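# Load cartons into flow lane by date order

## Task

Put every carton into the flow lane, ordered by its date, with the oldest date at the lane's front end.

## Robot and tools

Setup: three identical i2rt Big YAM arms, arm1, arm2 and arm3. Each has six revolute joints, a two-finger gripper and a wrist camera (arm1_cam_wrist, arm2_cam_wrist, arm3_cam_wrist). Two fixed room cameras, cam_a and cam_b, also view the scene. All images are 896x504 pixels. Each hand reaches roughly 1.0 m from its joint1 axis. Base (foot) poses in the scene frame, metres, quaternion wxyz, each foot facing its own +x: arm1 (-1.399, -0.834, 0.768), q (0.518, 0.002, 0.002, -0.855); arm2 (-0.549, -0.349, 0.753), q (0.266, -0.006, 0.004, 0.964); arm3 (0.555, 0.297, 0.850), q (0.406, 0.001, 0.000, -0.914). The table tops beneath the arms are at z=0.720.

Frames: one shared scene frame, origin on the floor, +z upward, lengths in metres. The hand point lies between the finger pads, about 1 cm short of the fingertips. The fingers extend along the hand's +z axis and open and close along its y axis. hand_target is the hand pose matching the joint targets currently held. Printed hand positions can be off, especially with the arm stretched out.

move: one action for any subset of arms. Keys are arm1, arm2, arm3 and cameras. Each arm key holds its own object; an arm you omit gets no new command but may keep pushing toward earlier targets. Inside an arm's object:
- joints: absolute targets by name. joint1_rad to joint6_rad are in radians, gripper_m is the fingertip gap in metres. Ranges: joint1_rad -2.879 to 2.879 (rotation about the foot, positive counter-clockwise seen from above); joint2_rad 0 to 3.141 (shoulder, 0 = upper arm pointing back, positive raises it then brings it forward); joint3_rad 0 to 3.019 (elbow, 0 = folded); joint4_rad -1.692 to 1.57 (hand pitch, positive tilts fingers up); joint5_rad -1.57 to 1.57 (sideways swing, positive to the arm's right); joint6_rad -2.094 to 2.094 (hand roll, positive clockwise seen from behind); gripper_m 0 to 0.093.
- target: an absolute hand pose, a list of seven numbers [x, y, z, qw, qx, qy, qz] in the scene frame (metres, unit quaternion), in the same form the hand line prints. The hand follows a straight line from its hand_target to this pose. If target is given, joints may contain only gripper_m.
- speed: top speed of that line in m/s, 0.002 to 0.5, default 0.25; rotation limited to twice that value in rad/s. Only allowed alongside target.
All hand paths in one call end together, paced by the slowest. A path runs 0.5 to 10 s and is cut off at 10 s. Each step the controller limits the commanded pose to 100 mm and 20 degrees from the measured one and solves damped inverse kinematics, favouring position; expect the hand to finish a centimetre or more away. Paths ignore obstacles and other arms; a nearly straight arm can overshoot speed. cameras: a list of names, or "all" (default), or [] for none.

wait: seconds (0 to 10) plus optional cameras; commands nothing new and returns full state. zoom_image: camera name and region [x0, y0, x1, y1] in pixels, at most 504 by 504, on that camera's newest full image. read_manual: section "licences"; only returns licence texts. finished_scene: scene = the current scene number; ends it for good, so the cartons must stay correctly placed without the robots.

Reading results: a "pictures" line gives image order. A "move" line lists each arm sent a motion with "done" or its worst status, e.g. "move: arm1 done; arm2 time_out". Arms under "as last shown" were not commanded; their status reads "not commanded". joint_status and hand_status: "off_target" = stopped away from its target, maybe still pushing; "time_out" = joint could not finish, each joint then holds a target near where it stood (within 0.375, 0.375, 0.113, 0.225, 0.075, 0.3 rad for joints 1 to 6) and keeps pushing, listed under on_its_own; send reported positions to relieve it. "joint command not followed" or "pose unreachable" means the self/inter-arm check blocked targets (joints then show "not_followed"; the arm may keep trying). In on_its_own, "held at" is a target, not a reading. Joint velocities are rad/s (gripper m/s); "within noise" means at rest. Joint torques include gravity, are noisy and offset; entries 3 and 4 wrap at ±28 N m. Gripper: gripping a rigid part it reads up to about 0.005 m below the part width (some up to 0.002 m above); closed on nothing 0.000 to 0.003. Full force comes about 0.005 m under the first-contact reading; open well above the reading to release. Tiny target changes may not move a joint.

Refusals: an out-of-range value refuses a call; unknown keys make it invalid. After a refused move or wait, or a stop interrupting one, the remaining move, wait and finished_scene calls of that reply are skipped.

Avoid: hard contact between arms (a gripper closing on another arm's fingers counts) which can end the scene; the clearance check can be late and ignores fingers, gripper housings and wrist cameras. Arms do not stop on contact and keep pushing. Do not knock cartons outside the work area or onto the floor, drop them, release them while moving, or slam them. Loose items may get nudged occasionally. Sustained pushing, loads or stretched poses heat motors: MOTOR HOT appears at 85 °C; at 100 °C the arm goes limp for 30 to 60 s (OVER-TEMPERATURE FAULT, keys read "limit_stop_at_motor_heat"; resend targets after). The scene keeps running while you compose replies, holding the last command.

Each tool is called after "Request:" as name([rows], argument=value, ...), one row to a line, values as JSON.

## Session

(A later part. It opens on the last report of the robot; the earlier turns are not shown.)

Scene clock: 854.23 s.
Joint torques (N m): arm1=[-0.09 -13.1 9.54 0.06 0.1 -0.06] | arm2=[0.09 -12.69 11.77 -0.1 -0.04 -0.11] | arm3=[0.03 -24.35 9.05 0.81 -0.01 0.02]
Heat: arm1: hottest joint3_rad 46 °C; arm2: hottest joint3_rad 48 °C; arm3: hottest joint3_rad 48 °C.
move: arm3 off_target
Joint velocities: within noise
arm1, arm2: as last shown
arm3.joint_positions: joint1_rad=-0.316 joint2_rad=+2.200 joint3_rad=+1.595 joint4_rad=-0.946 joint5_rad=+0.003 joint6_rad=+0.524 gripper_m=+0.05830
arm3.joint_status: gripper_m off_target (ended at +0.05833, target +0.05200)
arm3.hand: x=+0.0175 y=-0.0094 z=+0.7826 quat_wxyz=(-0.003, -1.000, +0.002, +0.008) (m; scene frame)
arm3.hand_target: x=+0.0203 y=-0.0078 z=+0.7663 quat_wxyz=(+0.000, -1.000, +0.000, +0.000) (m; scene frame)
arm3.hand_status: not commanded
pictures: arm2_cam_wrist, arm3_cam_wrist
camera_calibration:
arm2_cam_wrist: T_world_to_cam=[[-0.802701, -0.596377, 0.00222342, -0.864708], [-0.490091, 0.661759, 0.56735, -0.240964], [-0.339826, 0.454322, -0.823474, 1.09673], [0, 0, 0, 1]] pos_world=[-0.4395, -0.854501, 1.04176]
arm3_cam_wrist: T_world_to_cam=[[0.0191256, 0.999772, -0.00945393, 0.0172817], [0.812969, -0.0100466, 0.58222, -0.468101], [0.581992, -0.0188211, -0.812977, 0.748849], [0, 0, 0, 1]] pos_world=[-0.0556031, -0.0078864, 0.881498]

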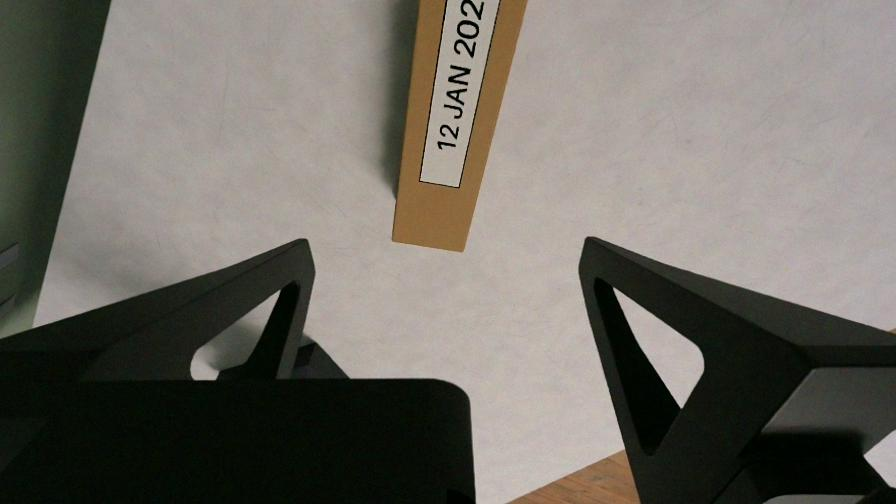

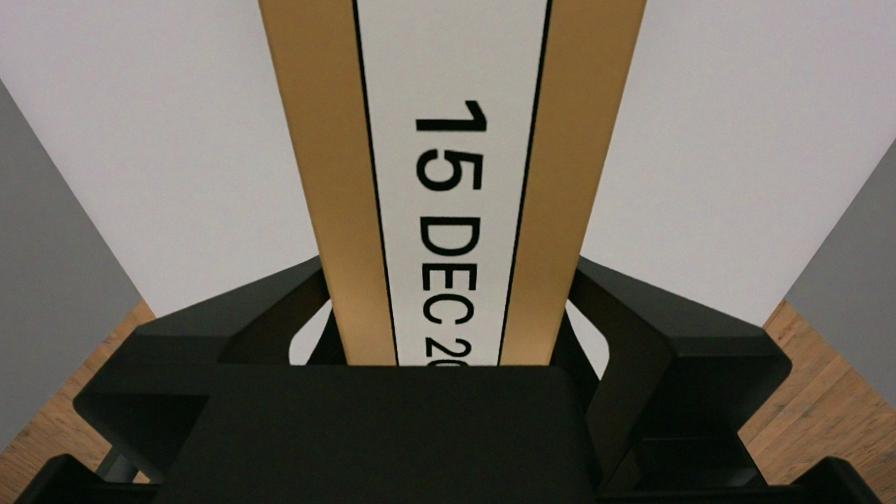

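Request:
move(arm3={"target": [0.30, 0.02, 1.0, 0, 1, 0, 0], "speed": 0.3}, arm2={"target": [-0.477, -0.8146, 0.745, 0, 0.5262, 0.8503, 0], "speed": 0.15}, cameras=["arm2_cam_wrist"])

Request:
move(arm3={"target": [0.70, -0.340, 0.90, 0, 1, 0, 0], "speed": 0.35}, arm2={"joints": {"gripper_m": 0.054}}, cameras=["arm2_cam_wrist", "arm3_cam_wrist"])

Scene clock: 869.90 s.
Joint torques (N m): arm1=[-0.09 -13.1 9.52 0.09 0.1 -0.06] | arm2=[0.44 -12.92 7.34 0.79 0.03 0.09] | arm3=[0.79 -14.51 10.97 0.08 0.14 0.15]
Heat: arm1: hottest joint3_rad 46 °C; arm2: hottest joint3_rad 50 °C; arm3: hottest joint3_rad 46 °C.
move: arm2 done; arm3 done
Joint velocities: within noise
arm1: as last shown
arm2.joint_positions: joint1_rad=+2.260 joint2_rad=+1.811 joint3_rad=+1.128 joint4_rad=-0.888 joint5_rad=+0.006 joint6_rad=-0.318 gripper_m=+0.09200
arm2.joint_status: not commanded
arm2.hand: x=-0.4794 y=-0.8182 z=+0.7545 quat_wxyz=(+0.005, +0.524, +0.852, -0.004) (m; scene frame)
arm2.hand_target: x=-0.4771 y=-0.8143 z=+0.7451 quat_wxyz=(+0.000, +0.526, +0.850, +0.000) (m; scene frame)
arm2.hand_status: done (0.010 m and 0.8 deg from the pose sent, 0.201 m and 9.8 deg at the start)
arm3.joint_positions: joint1_rad=-0.016 joint2_rad=+1.380 joint3_rad=+1.046 joint4_rad=-1.244 joint5_rad=+0.000 joint6_rad=+0.822 gripper_m=+0.05830
arm3.joint_status: not commanded
arm3.hand: x=+0.2977 y=+0.0229 z=+0.9936 quat_wxyz=(+0.003, -1.000, +0.001, -0.004) (m; scene frame)
arm3.hand_target: x=+0.3000 y=+0.0201 z=+0.9999 quat_wxyz=(+0.000, -1.000, +0.000, +0.000) (m; scene frame)
arm3.hand_status: done (0.007 m and 0.5 deg from the pose sent, 0.358 m and 1.0 deg at the start)
pictures: arm2_cam_wrist
camera_calibration:
arm2_cam_wrist: T_world_to_cam=[[-0.89072, -0.454301, 0.0151395, -0.812068], [-0.370477, 0.744863, 0.554911, 0.0212006], [-0.263373, 0.488661, -0.831772, 1.024], [0, 0, 0, 1]] pos_world=[-0.445777, -0.885102, 0.852261]

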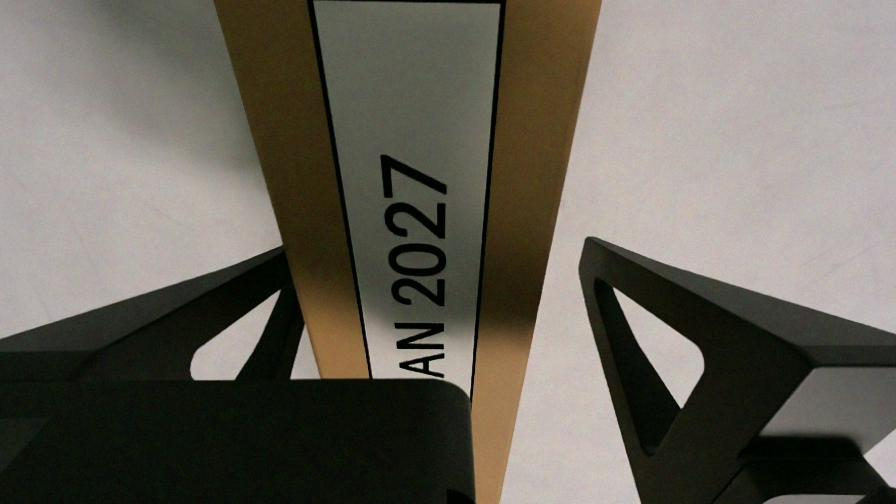

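Scene clock: 872.60 s.
Joint torques (N m): arm1=[-0.09 -13.04 9.52 0.06 0.1 -0.06] | arm2=[0.21 -12.98 7.3 0.77 0.08 0.07] | arm3=[-0.26 -26.29 15.45 -0.18 0.23 0.13]
Heat: arm1: hottest joint3_rad 46 °C; arm2: hottest joint3_rad 50 °C; arm3: hottest joint3_rad 46 °C.
move: arm2 off_target; arm3 off_target
Joint velocities: within noise
arm1: as last shown
arm2.joint_positions: joint1_rad=+2.261 joint2_rad=+1.811 joint3_rad=+1.128 joint4_rad=-0.888 joint5_rad=+0.004 joint6_rad=-0.315 gripper_m=+0.06058
arm2.joint_status: gripper_m off_target (ended at +0.06061, target +0.05400)
arm2.hand: x=-0.4784 y=-0.8182 z=+0.7545 quat_wxyz=(+0.005, +0.525, +0.851, -0.004) (m; scene frame)
arm2.hand_target: x=-0.4771 y=-0.8144 z=+0.7451 quat_wxyz=(+0.000, +0.526, +0.850, +0.000) (m; scene frame)
arm2.hand_status: not commanded
arm3.joint_positions: joint1_rad=+0.965 joint2_rad=+2.142 joint3_rad=+1.797 joint4_rad=-1.261 joint5_rad=-0.001 joint6_rad=+1.788 gripper_m=+0.05830
arm3.joint_status: not commanded
arm3.hand: x=+0.6992 y=-0.3205 z=+0.8880 quat_wxyz=(+0.017, -1.000, -0.007, +0.002) (m; scene frame)
arm3.hand_target: x=+0.6997 y=-0.3390 z=+0.9004 quat_wxyz=(-0.001, -1.000, +0.000, +0.000) (m; scene frame)
arm3.hand_status: off_target (0.023 m and 2.1 deg from the pose sent, 0.550 m and 0.5 deg at the start)
pictures: arm2_cam_wrist, arm3_cam_wrist
camera_calibration:
arm2_cam_wrist: T_world_to_cam=[[-0.891095, -0.453596, 0.0141686, -0.810071], [-0.370558, 0.745281, 0.554294, 0.0223017], [-0.261985, 0.488678, -0.8322, 1.02529], [0, 0, 0, 1]] pos_world=[-0.444976, -0.885101, 0.85236]
arm3_cam_wrist: T_world_to_cam=[[0.00244133, 0.9995, 0.0315266, 0.2915], [0.806024, -0.0206268, 0.591523, -1.09357], [0.591877, 0.0239671, -0.805672, 0.432262], [0, 0, 0, 1]] pos_world=[0.624884, -0.324271, 0.985941]

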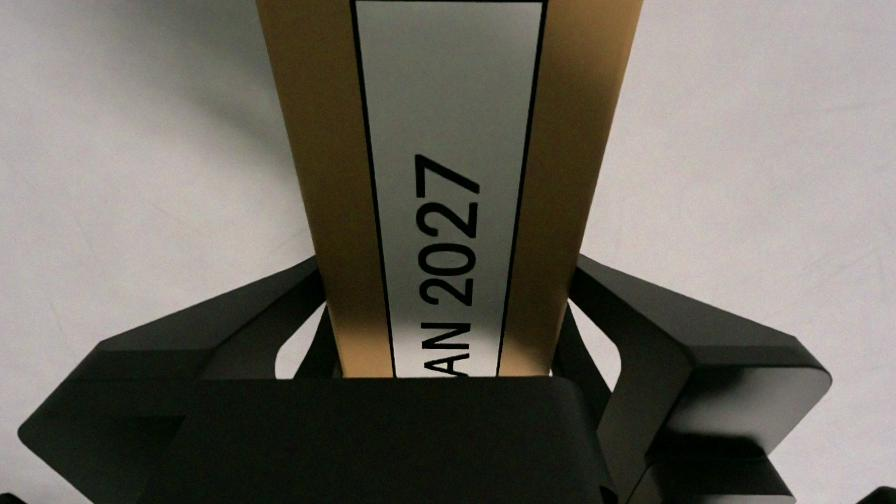

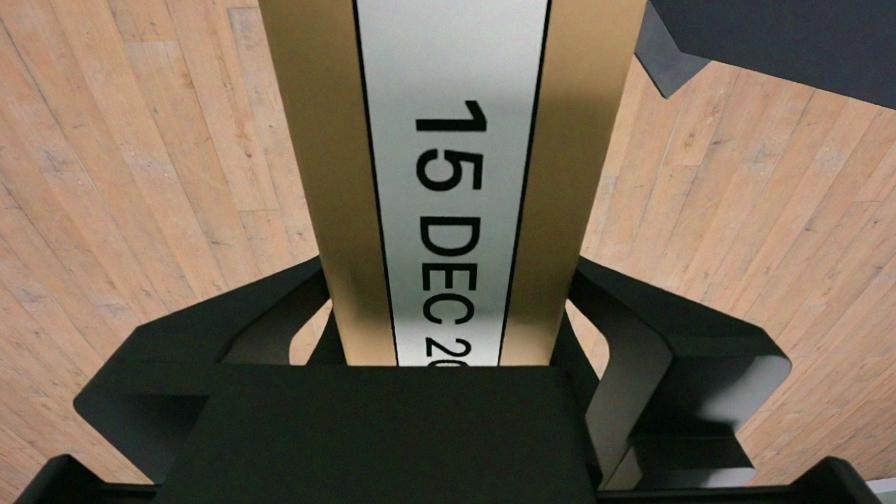

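Request:
move(arm3={"target": [0.70, -0.338, 0.79, 0, 0.99966, 0, -0.02618], "speed": 0.15}, arm2={"target": [-0.477, -0.8146, 0.95, 0, 0.5262, 0.8503, 0], "speed": 0.25}, cameras=["arm3_cam_wrist"])

Request:
move(arm3={"target": [0.70, -0.338, 0.772, 0, 0.99966, 0, -0.02618], "speed": 0.1}, arm2={"joints": {"joint1_rad": -1.651, "joint2_rad": 1.489, "joint3_rad": 1.253, "joint4_rad": -1.335, "joint5_rad": 0, "joint6_rad": 0.951}}, cameras=["arm2_cam_wrist", "arm3_cam_wrist"])

Scene clock: 878.13 s.
Joint torques (N m): arm1=[-0.03 -13.16 9.55 0.1 0.1 -0.06] | arm2=[0.56 -12.98 14.89 0.05 0 0.09] | arm3=[0.91 -28.16 10.09 0.46 0.3 0.13]
Heat: arm1: hottest joint3_rad 46 °C; arm2: hottest joint3_rad 50 °C; arm3: hottest joint3_rad 47 °C.
move: arm2 off_target; arm3 done
Joint velocities: within noise
arm1: as last shown
arm2.joint_positions: joint1_rad=+2.261 joint2_rad=+1.592 joint3_rad=+1.343 joint4_rad=-1.388 joint5_rad=+0.006 joint6_rad=-0.314 gripper_m=+0.06058
arm2.joint_status: not commanded
arm2.hand: x=-0.4836 y=-0.7941 z=+0.9272 quat_wxyz=(-0.016, +0.525, +0.851, +0.021) (m; scene frame)
arm2.hand_target: x=-0.4772 y=-0.8131 z=+0.9501 quat_wxyz=(+0.001, +0.526, +0.850, +0.000) (m; scene frame)
arm2.hand_status: off_target (0.031 m and 3.0 deg from the pose sent, 0.195 m and 0.8 deg at the start)
arm3.joint_positions: joint1_rad=+0.965 joint2_rad=+2.283 joint3_rad=+1.767 joint4_rad=-1.081 joint5_rad=+0.049 joint6_rad=+1.802 gripper_m=+0.05830
arm3.joint_status: not commanded
arm3.hand: x=+0.6938 y=-0.3340 z=+0.7890 quat_wxyz=(+0.007, -1.000, +0.000, +0.026) (m; scene frame)
arm3.hand_target: x=+0.7000 y=-0.3380 z=+0.7902 quat_wxyz=(+0.000, -1.000, +0.000, +0.026) (m; scene frame)
arm3.hand_status: done (0.007 m and 0.8 deg from the pose sent, 0.099 m and 3.5 deg at the start)
pictures: arm3_cam_wrist
camera_calibration:
arm3_cam_wrist: T_world_to_cam=[[0.0160543, 0.999814, 0.0106435, 0.315326], [0.832615, -0.0192619, 0.553517, -1.01897], [0.553619, -0.0000243778, -0.83277, 0.396025], [0, 0, 0, 1]] pos_world=[0.624101, -0.334885, 0.890459]

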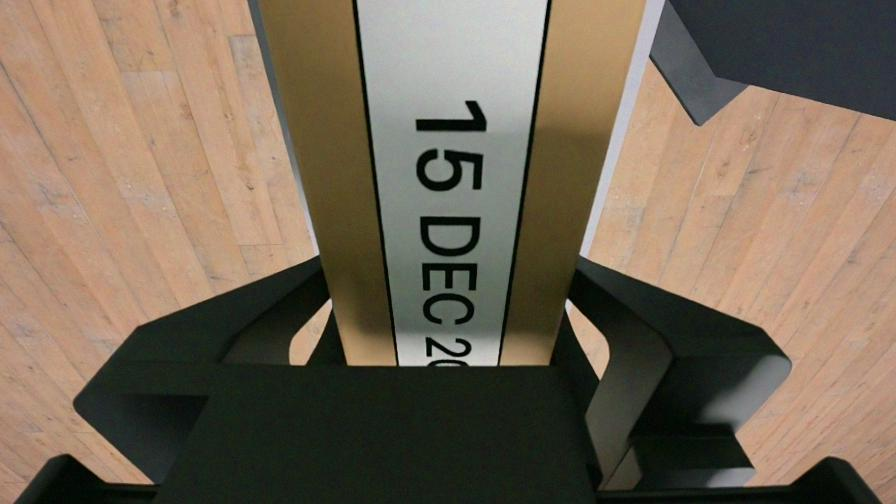

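Scene clock: 880.93 s.
Joint torques (N m): arm1=[-0.03 -13.16 9.51 0.12 0.1 -0.06] | arm2=[-0.26 -13.1 9.28 -0.14 0 0.08] | arm3=[0.85 -27.4 9.51 0.5 0.3 0.14]
Heat: arm1: hottest joint3_rad 46 °C; arm2: hottest joint3_rad 50 °C; arm3: hottest joint3_rad 46 °C.
move: arm2 done; arm3 done
Joint velocities: within noise
arm1: as last shown
arm2.joint_positions: joint1_rad=-1.649 joint2_rad=+1.506 joint3_rad=+1.259 joint4_rad=-1.327 joint5_rad=+0.001 joint6_rad=+0.942 gripper_m=+0.06058
arm2.joint_status: all done
arm2.hand: x=-0.2978 y=+0.0069 z=+0.9250 quat_wxyz=(-0.005, +0.006, -1.000, +0.007) (m; scene frame)
arm2.hand_target: x=-0.3004 y=+0.0027 z=+0.9298 quat_wxyz=(-0.005, +0.000, -1.000, +0.006) (m; scene frame)
arm2.hand_status: not commanded
arm3.joint_positions: joint1_rad=+0.965 joint2_rad=+2.299 joint3_rad=+1.767 joint4_rad=-1.050 joint5_rad=+0.049 joint6_rad=+1.802 gripper_m=+0.05830
arm3.joint_status: not commanded
arm3.hand: x=+0.6948 y=-0.3382 z=+0.7786 quat_wxyz=(+0.000, -1.000, +0.000, +0.024) (m; scene frame)
arm3.hand_target: x=+0.7000 y=-0.3380 z=+0.7721 quat_wxyz=(+0.000, -1.000, +0.000, +0.026) (m; scene frame)
arm3.hand_status: done (0.008 m and 0.2 deg from the pose sent, 0.018 m and 0.8 deg at the start)
pictures: arm2_cam_wrist, arm3_cam_wrist
camera_calibration:
arm2_cam_wrist: T_world_to_cam=[[0.0158443, -0.999498, 0.0274424, -0.0156693], [-0.829958, 0.00215896, 0.557822, -0.755245], [-0.557601, -0.0316144, -0.829507, 0.724342], [0, 0, 0, 1]] pos_world=[-0.222679, 0.00886874, 1.02257]
arm3_cam_wrist: T_world_to_cam=[[0.0164737, 0.99986, -0.00298175, 0.329867], [0.830821, -0.0120293, 0.556409, -1.01266], [0.556295, -0.0116434, -0.830903, 0.379487], [0, 0, 0, 1]] pos_world=[0.624801, -0.337584, 0.879755]

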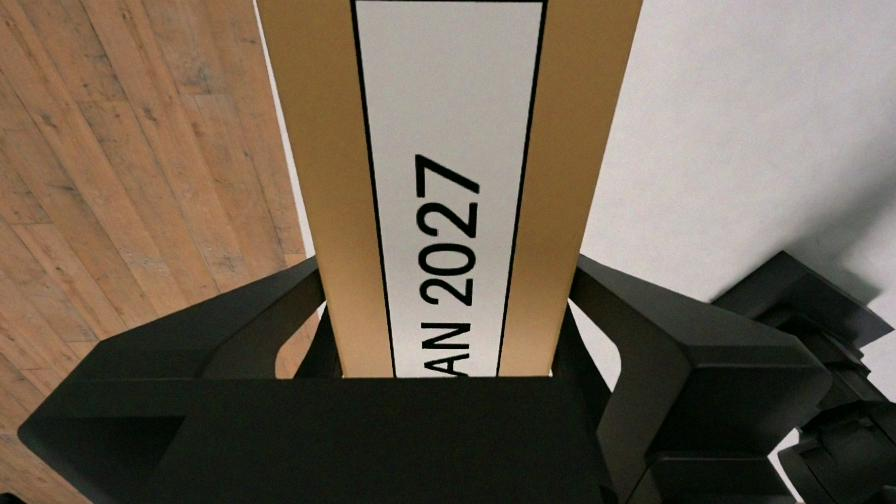

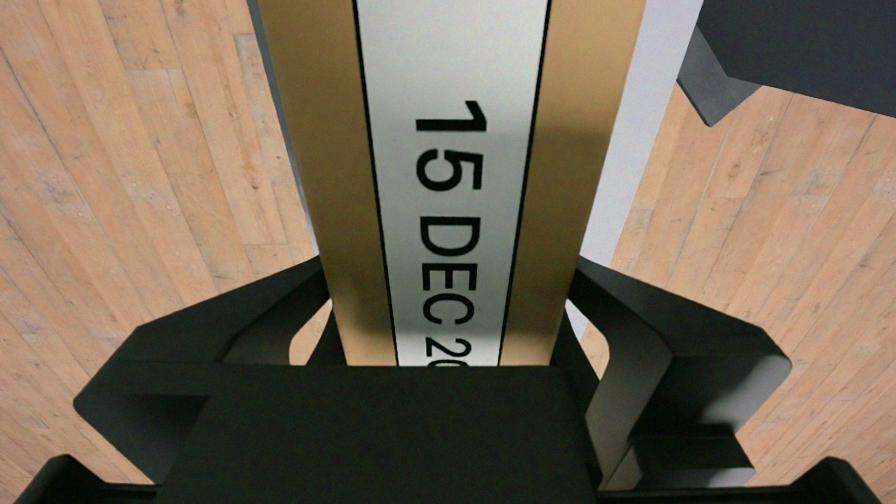

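Request:
move(arm3={"target": [0.70, -0.332, 0.768, 0, 0.99966, 0, -0.02618], "speed": 0.1}, arm2={"target": [0.02, 0.0, 0.83, 0, 0, 1, 0], "speed": 0.25}, cameras=["arm3_cam_wrist", "arm2_cam_wrist"])

Request:
move(arm3={"target": [0.70, -0.332, 0.754, 0, 0.99966, 0, -0.02618], "speed": 0.08}, arm2={"target": [0.02, 0.0, 0.769, 0, 0, 1, 0], "speed": 0.1}, cameras=["arm3_cam_wrist", "arm2_cam_wrist"])

Scene clock: 886.97 s.
Joint torques (N m): arm1=[-0.03 -13.04 9.52 0.08 0.1 -0.06] | arm2=[-0.26 -20.54 15.12 -0.27 -0.07 -0.11] | arm3=[1.08 -28.1 8.68 0.54 0.07 0.16]
Heat: arm1: hottest joint3_rad 46 °C; arm2: hottest joint3_rad 51 °C; arm3: hottest joint3_rad 46 °C.
move: arm2 off_target; arm3 done
Joint velocities: within noise
arm1: as last shown
arm2.joint_positions: joint1_rad=-2.057 joint2_rad=+2.164 joint3_rad=+1.889 joint4_rad=-1.346 joint5_rad=-0.012 joint6_rad=+0.557 gripper_m=+0.06058
arm2.joint_status: not commanded
arm2.hand: x=+0.0013 y=-0.0126 z=+0.8115 quat_wxyz=(+0.020, -0.006, -1.000, +0.014) (m; scene frame)
arm2.hand_target: x=+0.0186 y=-0.0009 z=+0.8304 quat_wxyz=(-0.001, +0.000, -1.000, +0.000) (m; scene frame)
arm2.hand_status: off_target (0.029 m and 2.9 deg from the pose sent, 0.332 m and 1.2 deg at the start)
arm3.joint_positions: joint1_rad=+0.965 joint2_rad=+2.299 joint3_rad=+1.747 joint4_rad=-1.031 joint5_rad=+0.055 joint6_rad=+1.804 gripper_m=+0.05830
arm3.joint_status: not commanded
arm3.hand: x=+0.6932 y=-0.3345 z=+0.7722 quat_wxyz=(+0.000, -1.000, +0.001, +0.027) (m; scene frame)
arm3.hand_target: x=+0.6998 y=-0.3318 z=+0.7680 quat_wxyz=(+0.000, -1.000, +0.000, +0.026) (m; scene frame)
arm3.hand_status: done (0.008 m and 0.1 deg from the pose sent, 0.013 m and 0.2 deg at the start)
pictures: arm2_cam_wrist, arm3_cam_wrist
camera_calibration:
arm2_cam_wrist: T_world_to_cam=[[-0.00651201, -0.999153, 0.0406235, -0.0474637], [-0.801172, 0.0295231, 0.597705, -0.475602], [-0.598398, -0.0286542, -0.800686, 0.773091], [0, 0, 0, 1]] pos_world=[0.081268, -0.01123, 0.905201]
arm3_cam_wrist: T_world_to_cam=[[0.0171069, 0.999845, -0.00408409, 0.32663], [0.833979, -0.0120156, 0.551665, -1.00626], [0.551531, -0.0128433, -0.834056, 0.38042], [0, 0, 0, 1]] pos_world=[0.623802, -0.333785, 0.873746]

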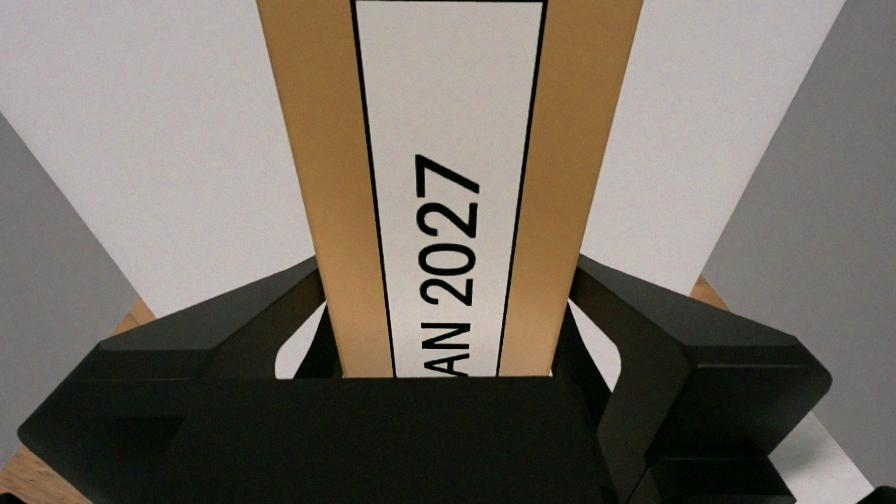

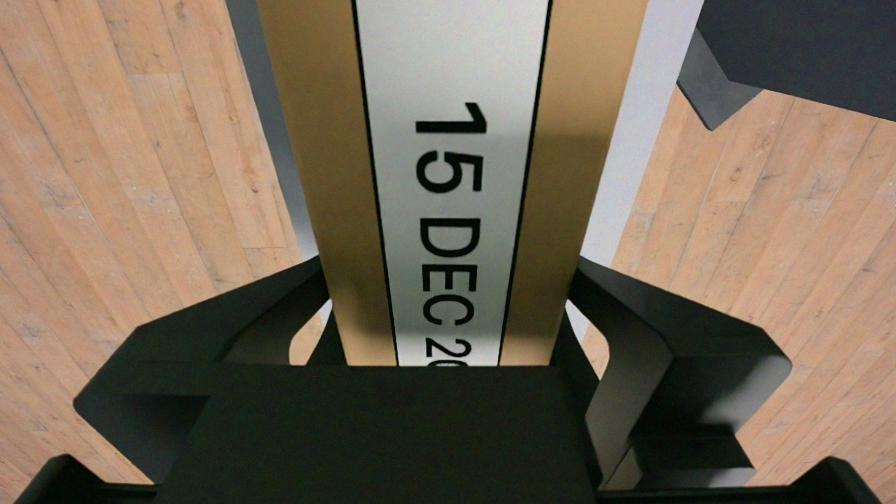

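Scene clock: 888.13 s.
Joint torques (N m): arm1=[-0.09 -13.1 9.51 0.09 0.1 -0.06] | arm2=[-0.32 -20.66 9.85 0.54 -0.1 -0.09] | arm3=[0.91 -26.05 8.7 0.83 -0.01 0.01]
Heat: arm1: hottest joint3_rad 46 °C; arm2: hottest joint3_rad 51 °C; arm3: hottest joint3_rad 46 °C.
move: arm2 off_target; arm3 off_target
Joint velocities: within noise
arm1.joint_positions: joint1_rad=+1.010 joint2_rad=+1.403 joint3_rad=+1.396 joint4_rad=-1.390 joint5_rad=+0.000 joint6_rad=+0.309 gripper_m=+0.08995
arm1.joint_status: not commanded
arm1.hand: x=-1.1726 y=-1.2239 z=+1.0364 quat_wxyz=(-0.080, -0.623, -0.778, +0.028) (m; scene frame)
arm1.hand_target: x=-1.1774 y=-1.2249 z=+1.0387 quat_wxyz=(-0.078, -0.624, -0.777, +0.029) (m; scene frame)
arm1.hand_status: not commanded
arm2.joint_positions: joint1_rad=-2.057 joint2_rad=+2.213 joint3_rad=+1.889 joint4_rad=-1.240 joint5_rad=-0.012 joint6_rad=+0.557 gripper_m=+0.06058
arm2.joint_status: not commanded
arm2.hand: x=+0.0202 y=-0.0018 z=+0.7800 quat_wxyz=(-0.004, -0.006, -1.000, -0.001) (m; scene frame)
arm2.hand_target: x=+0.0199 y=-0.0002 z=+0.7691 quat_wxyz=(+0.000, +0.000, -1.000, +0.000) (m; scene frame)
arm2.hand_status: off_target (0.011 m and 0.8 deg from the pose sent, 0.048 m and 2.9 deg at the start)
arm3.joint_positions: joint1_rad=+0.967 joint2_rad=+2.299 joint3_rad=+1.743 joint4_rad=-1.014 joint5_rad=+0.058 joint6_rad=+1.816 gripper_m=+0.05830
arm3.joint_status: not commanded
arm3.hand: x=+0.6938 y=-0.3364 z=+0.7707 quat_wxyz=(-0.007, -1.000, +0.006, +0.027) (m; scene frame)
arm3.hand_target: x=+0.6998 y=-0.3316 z=+0.7544 quat_wxyz=(+0.000, -1.000, +0.000, +0.026) (m; scene frame)
arm3.hand_status: off_target (0.018 m and 1.1 deg from the pose sent, 0.020 m and 0.1 deg at the start)
pictures: arm2_cam_wrist, arm3_cam_wrist
camera_calibration:
arm2_cam_wrist: T_world_to_cam=[[-0.00689771, -0.999915, 0.0110368, -0.0121336], [-0.829585, 0.0118846, 0.558255, -0.410716], [-0.558338, -0.00530528, -0.829596, 0.781275], [0, 0, 0, 1]] pos_world=[0.0954087, -0.00310652, 0.877561]
arm3_cam_wrist: T_world_to_cam=[[0.0281402, 0.99946, -0.0169573, 0.330636], [0.83396, -0.014121, 0.551644, -1.00669], [0.551107, -0.0296651, -0.833907, 0.373298], [0, 0, 0, 1]] pos_world=[0.624509, -0.3336, 0.872238]

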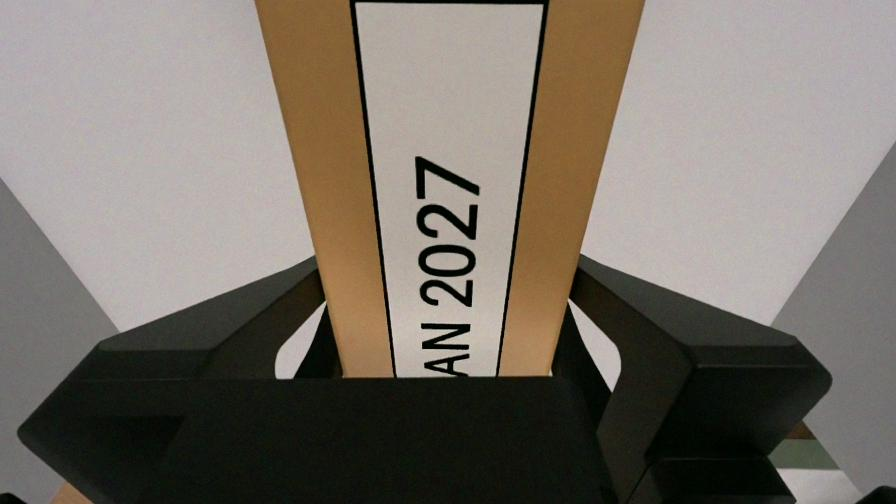

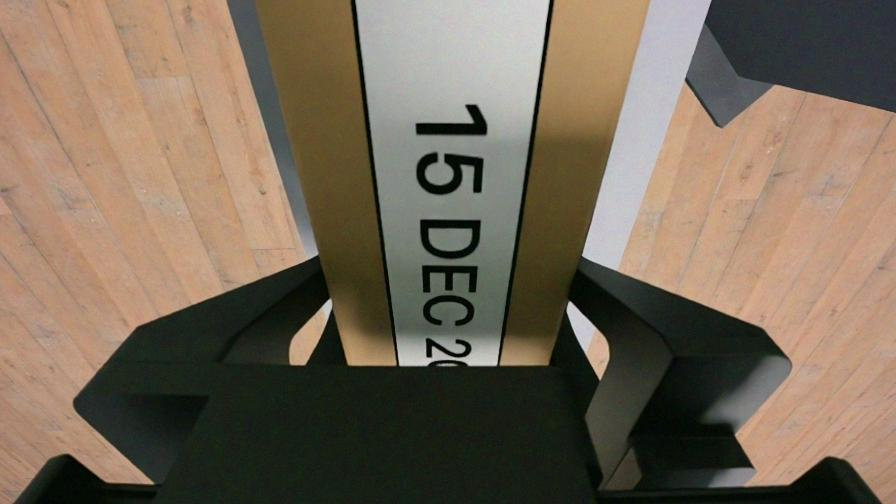

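Request:
move(arm3={"target": [0.70, -0.326, 0.782, 0, 0.99966, 0, -0.02618], "speed": 0.1}, arm2={"joints": {"gripper_m": 0.09}}, cameras=["arm3_cam_wrist"])

Request:
move(arm3={"target": [0.70, -0.328, 0.758, 0, 0.99966, 0, -0.02618], "speed": 0.1}, arm2={"target": [-0.30, 0.0, 0.93, 0, 0, 1, 0], "speed": 0.25}, cameras=["arm3_cam_wrist", "arm2_cam_wrist"])

Scene clock: 897.70 s.
Joint torques (N m): arm1=[-0.09 -13.16 9.54 0.1 0.1 -0.06] | arm2=[-0.09 -21.71 9.65 0.64 -0.06 -0.11] | arm3=[1.03 -29.8 8.47 -0.21 -0.08 0.06]
Heat: arm1: hottest joint3_rad 46 °C; arm2: hottest joint3_rad 50 °C; arm3: hottest joint3_rad 45 °C.
move: arm2 done; arm3 off_target
Joint velocities: within noise
arm1: as last shown
arm2.joint_positions: joint1_rad=-2.057 joint2_rad=+2.213 joint3_rad=+1.889 joint4_rad=-1.240 joint5_rad=-0.013 joint6_rad=+0.557 gripper_m=+0.08994
arm2.joint_status: all done
arm2.hand: x=+0.0201 y=-0.0016 z=+0.7800 quat_wxyz=(-0.004, -0.006, -1.000, -0.001) (m; scene frame)
arm2.hand_target: x=+0.0198 y=-0.0002 z=+0.7691 quat_wxyz=(+0.000, +0.000, -1.000, +0.000) (m; scene frame)
arm2.hand_status: not commanded
arm3.joint_positions: joint1_rad=+0.968 joint2_rad=+2.290 joint3_rad=+1.727 joint4_rad=-1.023 joint5_rad=+0.059 joint6_rad=+1.815 gripper_m=+0.05830
arm3.joint_status: not commanded
arm3.hand: x=+0.6926 y=-0.3291 z=+0.7713 quat_wxyz=(+0.001, -1.000, +0.005, +0.030) (m; scene frame)
arm3.hand_target: x=+0.6999 y=-0.3261 z=+0.7818 quat_wxyz=(+0.000, -1.000, +0.000, +0.026) (m; scene frame)
arm3.hand_status: off_target (0.013 m and 0.7 deg from the pose sent, 0.017 m and 1.1 deg at the start)
pictures: arm3_cam_wrist
camera_calibration:
arm3_cam_wrist: T_world_to_cam=[[0.0261322, 0.999655, -0.00255547, 0.313818], [0.836723, -0.020474, 0.547243, -1.00646], [0.547002, -0.0164389, -0.83697, 0.384313], [0, 0, 0, 1]] pos_world=[0.623708, -0.327999, 0.873239]

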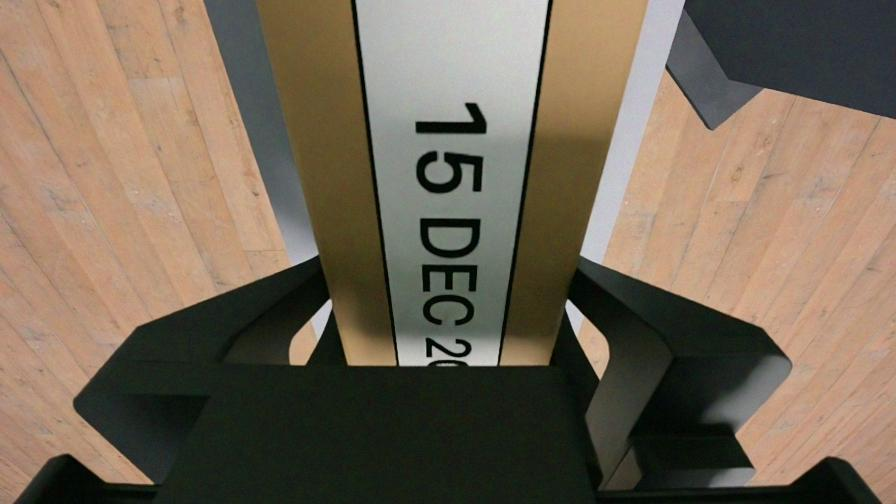

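Scene clock: 900.10 s.
Joint torques (N m): arm1=[-0.09 -13.1 9.51 0.09 0.1 -0.06] | arm2=[0.21 -10.87 8.73 -0.03 0.1 0.1] | arm3=[1.03 -26.64 8.77 0.68 -0.07 0.06]
Heat: arm1: hottest joint3_rad 46 °C; arm2: hottest joint3_rad 50 °C; arm3: hottest joint3_rad 45 °C.
move: arm2 done; arm3 off_target
Joint velocities: within noise
arm1: as last shown
arm2.joint_positions: joint1_rad=-1.666 joint2_rad=+1.476 joint3_rad=+1.260 joint4_rad=-1.323 joint5_rad=-0.015 joint6_rad=+0.930 gripper_m=+0.08995
arm2.joint_status: not commanded
arm2.hand: x=-0.2945 y=+0.0043 z=+0.9377 quat_wxyz=(-0.008, +0.003, -1.000, -0.011) (m; scene frame)
arm2.hand_target: x=-0.3000 y=+0.0000 z=+0.9301 quat_wxyz=(+0.000, +0.000, -1.000, +0.000) (m; scene frame)
arm2.hand_status: done (0.010 m and 1.6 deg from the pose sent, 0.354 m and 0.8 deg at the start)
arm3.joint_positions: joint1_rad=+0.968 joint2_rad=+2.290 joint3_rad=+1.725 joint4_rad=-1.011 joint5_rad=+0.059 joint6_rad=+1.816 gripper_m=+0.05830
arm3.joint_status: not commanded
arm3.hand: x=+0.6931 y=-0.3310 z=+0.7706 quat_wxyz=(-0.004, -1.000, +0.006, +0.028) (m; scene frame)
arm3.hand_target: x=+0.6997 y=-0.3277 z=+0.7581 quat_wxyz=(+0.000, -1.000, +0.000, +0.026) (m; scene frame)
arm3.hand_status: off_target (0.015 m and 0.9 deg from the pose sent, 0.015 m and 0.7 deg at the start)
pictures: arm2_cam_wrist, arm3_cam_wrist
camera_calibration:
arm2_cam_wrist: T_world_to_cam=[[0.0114763, -0.999886, -0.0097977, 0.0149734], [-0.833579, -0.0149784, 0.552197, -0.755214], [-0.552281, 0.00182997, -0.833656, 0.741881], [0, 0, 0, 1]] pos_world=[-0.219976, 0.00230223, 1.03565]
arm3_cam_wrist: T_world_to_cam=[[0.0273557, 0.999556, -0.0118083, 0.321885], [0.835492, -0.0163769, 0.549259, -1.00593], [0.548822, -0.0248911, -0.835569, 0.378327], [0, 0, 0, 1]] pos_world=[0.624009, -0.328799, 0.872437]

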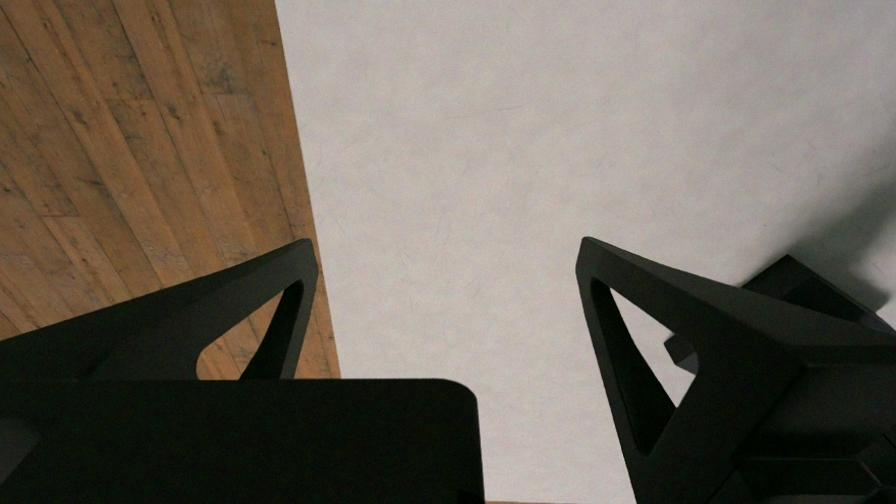

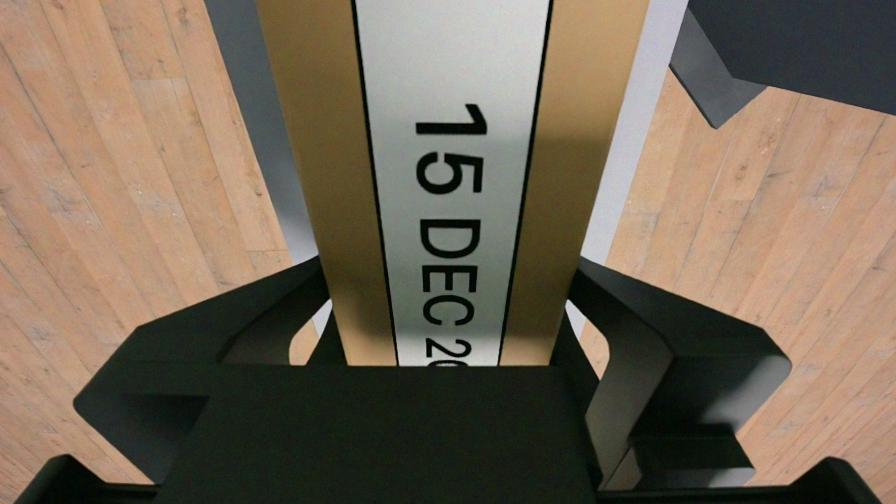

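Request:
move(arm3={"joints": {"gripper_m": 0.08}}, cameras=["arm3_cam_wrist"])

Request:
wait(seconds=0.7, cameras=["arm3_cam_wrist"])

Request:
move(arm3={"target": [0.69, -0.33, 0.92, 0, 1, 0, 0], "speed": 0.25}, cameras=["arm3_cam_wrist", "cam_b"])

Scene clock: 903.20 s.
Joint torques (N m): arm1=[-0.09 -13.16 9.51 0.09 0.1 -0.06] | arm2=[0.21 -10.87 8.72 -0.03 0.1 0.09] | arm3=[0.91 -26.23 8.92 0.73 0.05 0.03]
Heat: arm1: hottest joint3_rad 46 °C; arm2: hottest joint3_rad 50 °C; arm3: hottest joint3_rad 45 °C.
move: arm3 done
Joint velocities: within noise
arm1, arm2: as last shown
arm3.joint_positions: joint1_rad=+0.968 joint2_rad=+2.290 joint3_rad=+1.723 joint4_rad=-1.011 joint5_rad=+0.055 joint6_rad=+1.816 gripper_m=+0.07987
arm3.joint_status: all done
arm3.hand: x=+0.6940 y=-0.3299 z=+0.7700 quat_wxyz=(-0.003, -1.000, +0.006, +0.027) (m; scene frame)
arm3.hand_target: x=+0.6999 y=-0.3277 z=+0.7582 quat_wxyz=(+0.000, -1.000, +0.000, +0.026) (m; scene frame)
arm3.hand_status: not commanded
pictures: arm3_cam_wrist
camera_calibration:
arm3_cam_wrist: T_world_to_cam=[[0.0270161, 0.999594, -0.00910629, 0.318928], [0.833657, -0.0175025, 0.552005, -1.00755], [0.551622, -0.0225045, -0.833791, 0.374756], [0, 0, 0, 1]] pos_world=[0.624608, -0.327999, 0.871543]

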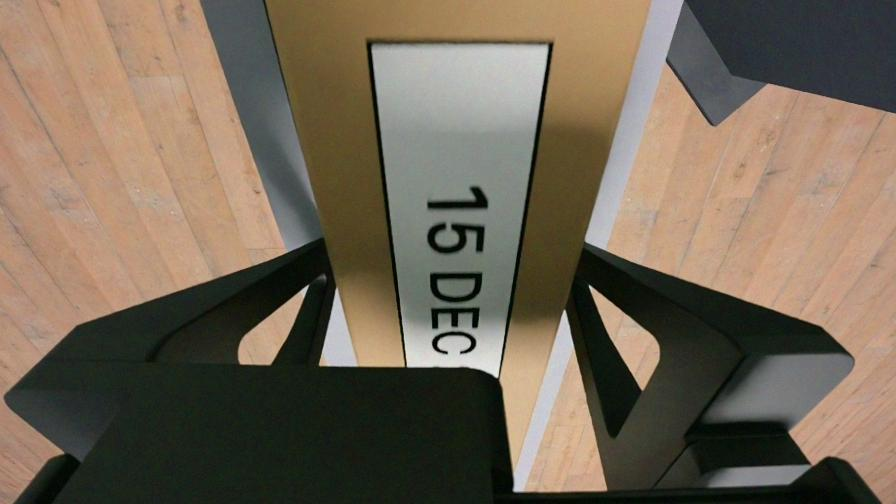

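Scene clock: 903.90 s.
Joint torques (N m): arm1=[-0.09 -13.1 9.51 0.08 0.1 -0.06] | arm2=[0.21 -10.93 8.72 -0.05 0.1 0.09] | arm3=[0.73 -26.46 9.03 0.8 0.05 0.03]
Heat: arm1: hottest joint3_rad 46 °C; arm2: hottest joint3_rad 50 °C; arm3: hottest joint3_rad 45 °C.
Joint velocities: within noise
arm1.joint_positions: joint1_rad=+1.010 joint2_rad=+1.403 joint3_rad=+1.396 joint4_rad=-1.390 joint5_rad=+0.000 joint6_rad=+0.309 gripper_m=+0.08995
arm1.joint_status: not commanded
arm1.hand: x=-1.1726 y=-1.2239 z=+1.0364 quat_wxyz=(-0.080, -0.623, -0.778, +0.028) (m; scene frame)
arm1.hand_target: x=-1.1774 y=-1.2249 z=+1.0387 quat_wxyz=(-0.078, -0.624, -0.777, +0.029) (m; scene frame)
arm1.hand_status: not commanded
arm2.joint_positions: joint1_rad=-1.666 joint2_rad=+1.476 joint3_rad=+1.260 joint4_rad=-1.323 joint5_rad=-0.015 joint6_rad=+0.930 gripper_m=+0.08995
arm2.joint_status: not commanded
arm2.hand: x=-0.2945 y=+0.0043 z=+0.9377 quat_wxyz=(-0.008, +0.003, -1.000, -0.011) (m; scene frame)
arm2.hand_target: x=-0.3000 y=+0.0000 z=+0.9301 quat_wxyz=(+0.000, +0.000, -1.000, +0.000) (m; scene frame)
arm2.hand_status: not commanded
arm3.joint_positions: joint1_rad=+0.968 joint2_rad=+2.290 joint3_rad=+1.723 joint4_rad=-1.011 joint5_rad=+0.055 joint6_rad=+1.816 gripper_m=+0.07989
arm3.joint_status: all done
arm3.hand: x=+0.6940 y=-0.3299 z=+0.7700 quat_wxyz=(-0.003, -1.000, +0.006, +0.027) (m; scene frame)
arm3.hand_target: x=+0.6999 y=-0.3277 z=+0.7582 quat_wxyz=(+0.000, -1.000, +0.000, +0.026) (m; scene frame)
arm3.hand_status: not commanded
wait: 0.70 s; at rest by 0.27 s
pictures: arm3_cam_wrist
camera_calibration:
arm3_cam_wrist: T_world_to_cam=[[0.0270161, 0.999594, -0.00910629, 0.318928], [0.833657, -0.0175025, 0.552005, -1.00755], [0.551622, -0.0225045, -0.833791, 0.374756], [0, 0, 0, 1]] pos_world=[0.624608, -0.327999, 0.871543]

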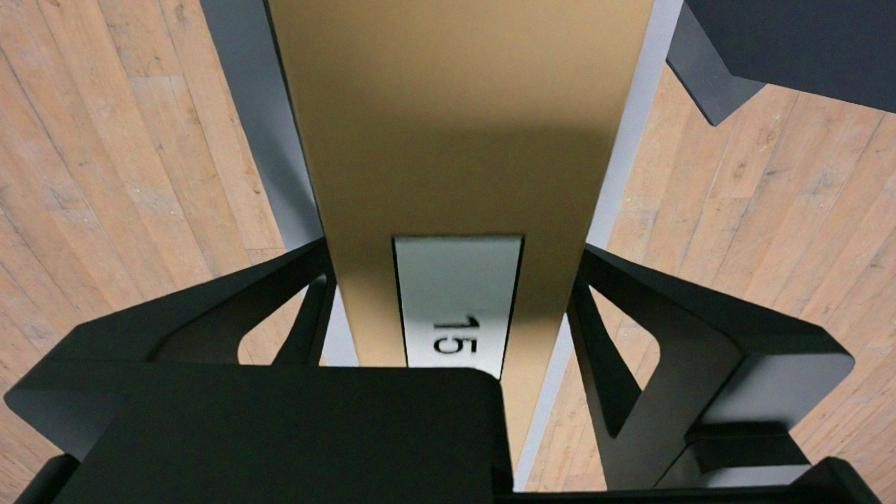

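Scene clock: 905.40 s.
Joint torques (N m): arm1=[-0.09 -13.1 9.51 0.08 0.1 -0.06] | arm2=[0.21 -10.93 8.73 -0.06 0.1 0.09] | arm3=[-0.67 -25.47 13.81 -0.06 0.02 -0.03]
Heat: arm1: hottest joint3_rad 46 °C; arm2: hottest joint3_rad 49 °C; arm3: hottest joint3_rad 45 °C.
move: arm3 off_target
Joint velocities: within noise
arm1, arm2: as last shown
arm3.joint_positions: joint1_rad=+0.959 joint2_rad=+2.093 joint3_rad=+1.792 joint4_rad=-1.283 joint5_rad=+0.005 joint6_rad=+1.793 gripper_m=+0.07994
arm3.joint_status: not commanded
arm3.hand: x=+0.6935 y=-0.3182 z=+0.9164 quat_wxyz=(+0.006, -1.000, -0.001, +0.003) (m; scene frame)
arm3.hand_target: x=+0.6899 y=-0.3295 z=+0.9200 quat_wxyz=(+0.000, -1.000, +0.000, +0.000) (m; scene frame)
arm3.hand_status: off_target (0.013 m and 0.7 deg from the pose sent, 0.150 m and 3.2 deg at the start)
pictures: arm3_cam_wrist, cam_b
camera_calibration:
arm3_cam_wrist: T_world_to_cam=[[0.0138353, 0.999866, 0.00877748, 0.301366], [0.806726, -0.0163483, 0.590699, -1.10409], [0.590764, -0.00109148, -0.806844, 0.452361], [0, 0, 0, 1]] pos_world=[0.619291, -0.318882, 1.01453]

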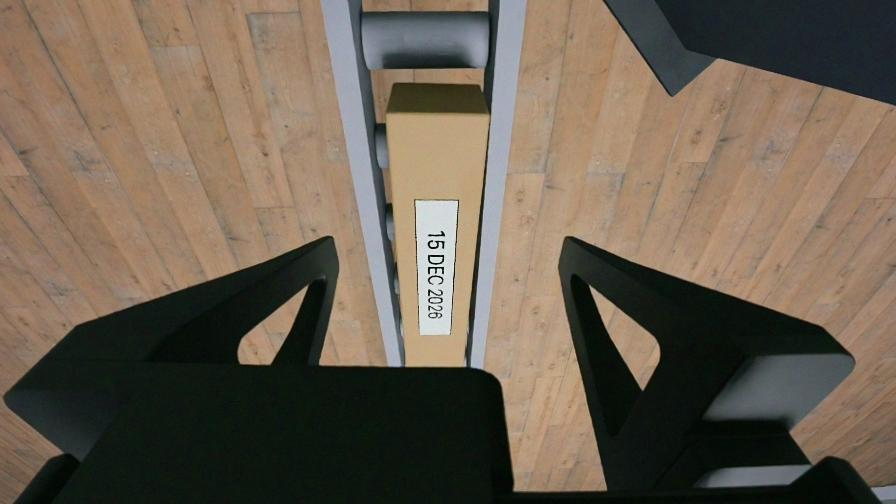

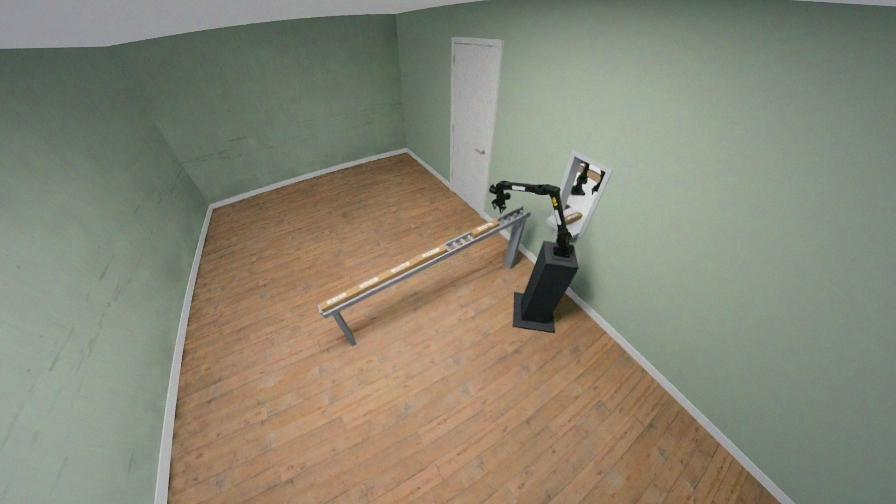

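Request:
zoom_image(camera="cam_b", region=[440, 210, 520, 255])

Request:
move(arm3={"target": [0.30, 0.02, 1.0, 0, 1, 0, 0], "speed": 0.45}, cameras=["cam_b"])

Request:
move(arm3={"target": [0.015, -0.003, 0.86, 0, 1, 0, 0], "speed": 0.35}, cameras=["arm3_cam_wrist"])

Scaled by 6.300 from the camera's 896x504 image, which has a finer 1280x720 frame.

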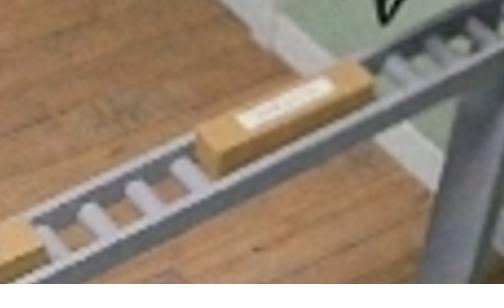

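Scene clock: 916.33 s.
Joint torques (N m): arm1=[-0.15 -13.1 9.54 0.08 0.1 -0.06] | arm2=[0.15 -10.87 8.72 -0.06 0.11 0.09] | arm3=[-0.5 -12.69 12.01 0.02 0 -0.03]
Heat: arm1: hottest joint3_rad 46 °C; arm2: hottest joint3_rad 49 °C; arm3: hottest joint3_rad 46 °C.
move: arm3 done
Joint velocities: within noise
arm1, arm2: as last shown
arm3.joint_positions: joint1_rad=+0.003 joint2_rad=+1.364 joint3_rad=+1.035 joint4_rad=-1.244 joint5_rad=+0.005 joint6_rad=+0.840 gripper_m=+0.07994
arm3.joint_status: not commanded
arm3.hand: x=+0.3050 y=+0.0219 z=+0.9954 quat_wxyz=(+0.003, -1.000, +0.000, +0.000) (m; scene frame)
arm3.hand_target: x=+0.3000 y=+0.0201 z=+1.0000 quat_wxyz=(+0.000, -1.000, +0.000, +0.000) (m; scene frame)
arm3.hand_status: done (0.007 m and 0.3 deg from the pose sent, 0.526 m and 0.7 deg at the start)
pictures: cam_b

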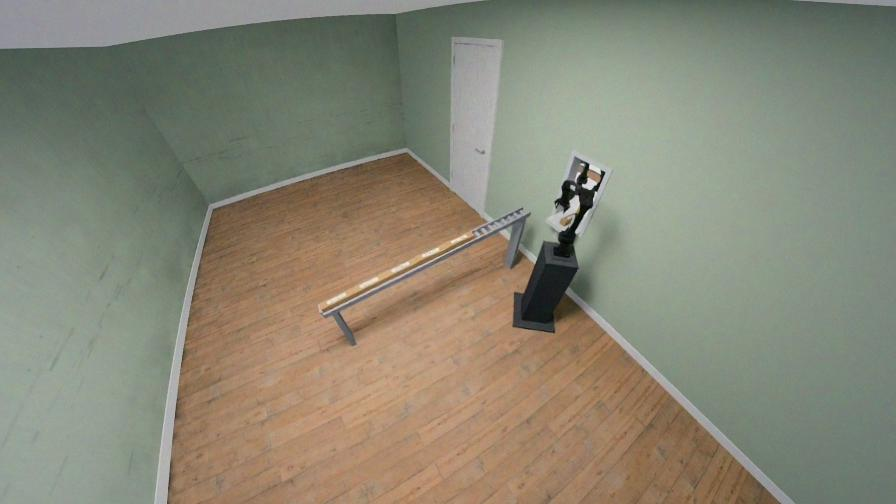

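Scene clock: 918.30 s.
Joint torques (N m): arm1=[-0.09 -13.1 9.51 0.1 0.1 -0.06] | arm2=[0.21 -10.81 8.7 -0.05 0.1 0.09] | arm3=[0.03 -23.47 13.74 0.09 -0.02 -0.02]
Heat: arm1: hottest joint3_rad 46 °C; arm2: hottest joint3_rad 49 °C; arm3: hottest joint3_rad 46 °C.
move: arm3 off_target
Joint velocities: within noise
arm1, arm2: as last shown
arm3.joint_positions: joint1_rad=-0.326 joint2_rad=+2.076 joint3_rad=+1.610 joint4_rad=-1.111 joint5_rad=+0.003 joint6_rad=+0.518 gripper_m=+0.07994
arm3.joint_status: not commanded
arm3.hand: x=+0.0267 y=+0.0032 z=+0.8605 quat_wxyz=(+0.003, -1.000, +0.004, -0.003) (m; scene frame)
arm3.hand_target: x=+0.0155 y=-0.0029 z=+0.8601 quat_wxyz=(+0.000, -1.000, +0.000, +0.000) (m; scene frame)
arm3.hand_status: off_target (0.013 m and 0.6 deg from the pose sent, 0.321 m and 0.3 deg at the start)
pictures: arm3_cam_wrist
camera_calibration:
arm3_cam_wrist: T_world_to_cam=[[0.022954, 0.999729, 0.00380011, -0.006228], [0.799527, -0.0206391, 0.600276, -0.53597], [0.600192, -0.0107405, -0.799784, 0.795197], [0, 0, 0, 1]] pos_world=[-0.0486057, 0.00370518, 0.957739]

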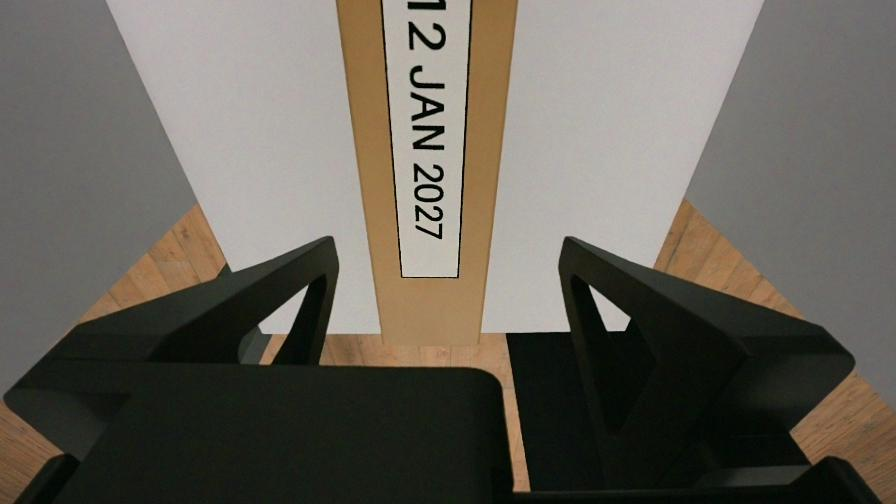

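Request:
move(arm3={"joints": {"gripper_m": 0.092}, "target": [0.02, -0.007, 0.765, 0, 1, 0, 0], "speed": 0.15}, cameras=["arm3_cam_wrist"])

Scene clock: 923.73 s.
Joint torques (N m): arm1=[-0.03 -13.1 9.52 0.08 0.11 -0.06] | arm2=[0.21 -10.87 8.72 -0.05 0.1 0.09] | arm3=[0.79 -24.76 9.5 0.72 -0.02 0.08]
Heat: arm1: hottest joint3_rad 47 °C; arm2: hottest joint3_rad 49 °C; arm3: hottest joint3_rad 46 °C.
move: arm3 off_target
Joint velocities: within noise
arm1, arm2: as last shown
arm3.joint_positions: joint1_rad=-0.326 joint2_rad=+2.206 joint3_rad=+1.588 joint4_rad=-0.943 joint5_rad=+0.003 joint6_rad=+0.517 gripper_m=+0.09191
arm3.joint_status: all done
arm3.hand: x=+0.0178 y=-0.0019 z=+0.7766 quat_wxyz=(-0.001, -1.000, +0.003, +0.004) (m; scene frame)
arm3.hand_target: x=+0.0202 y=-0.0070 z=+0.7652 quat_wxyz=(+0.000, -1.000, +0.000, +0.000) (m; scene frame)
arm3.hand_status: off_target (0.013 m and 0.6 deg from the pose sent, 0.096 m and 0.6 deg at the start)
pictures: arm3_cam_wrist
camera_calibration:
arm3_cam_wrist: T_world_to_cam=[[0.0225751, 0.999736, -0.00418455, 0.00562182], [0.807683, -0.0157713, 0.589406, -0.470238], [0.589185, -0.0166857, -0.807826, 0.7398], [0, 0, 0, 1]] pos_world=[-0.0562029, -0.000692519, 0.874814]

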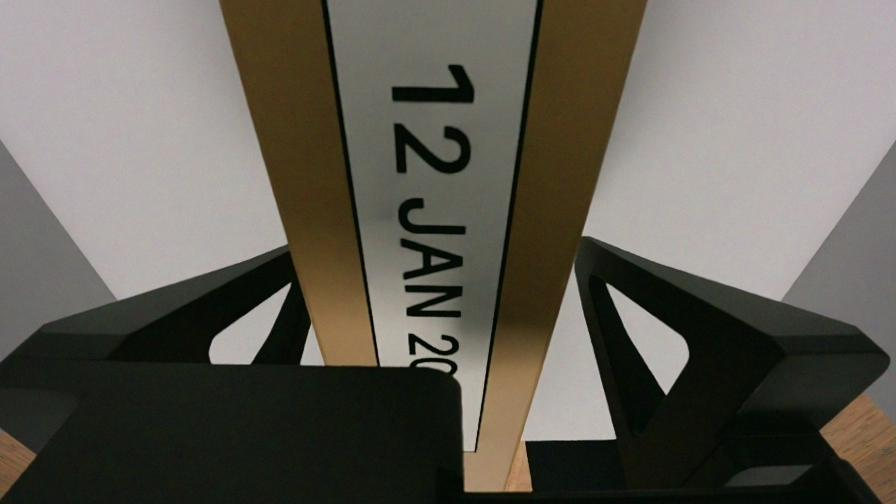

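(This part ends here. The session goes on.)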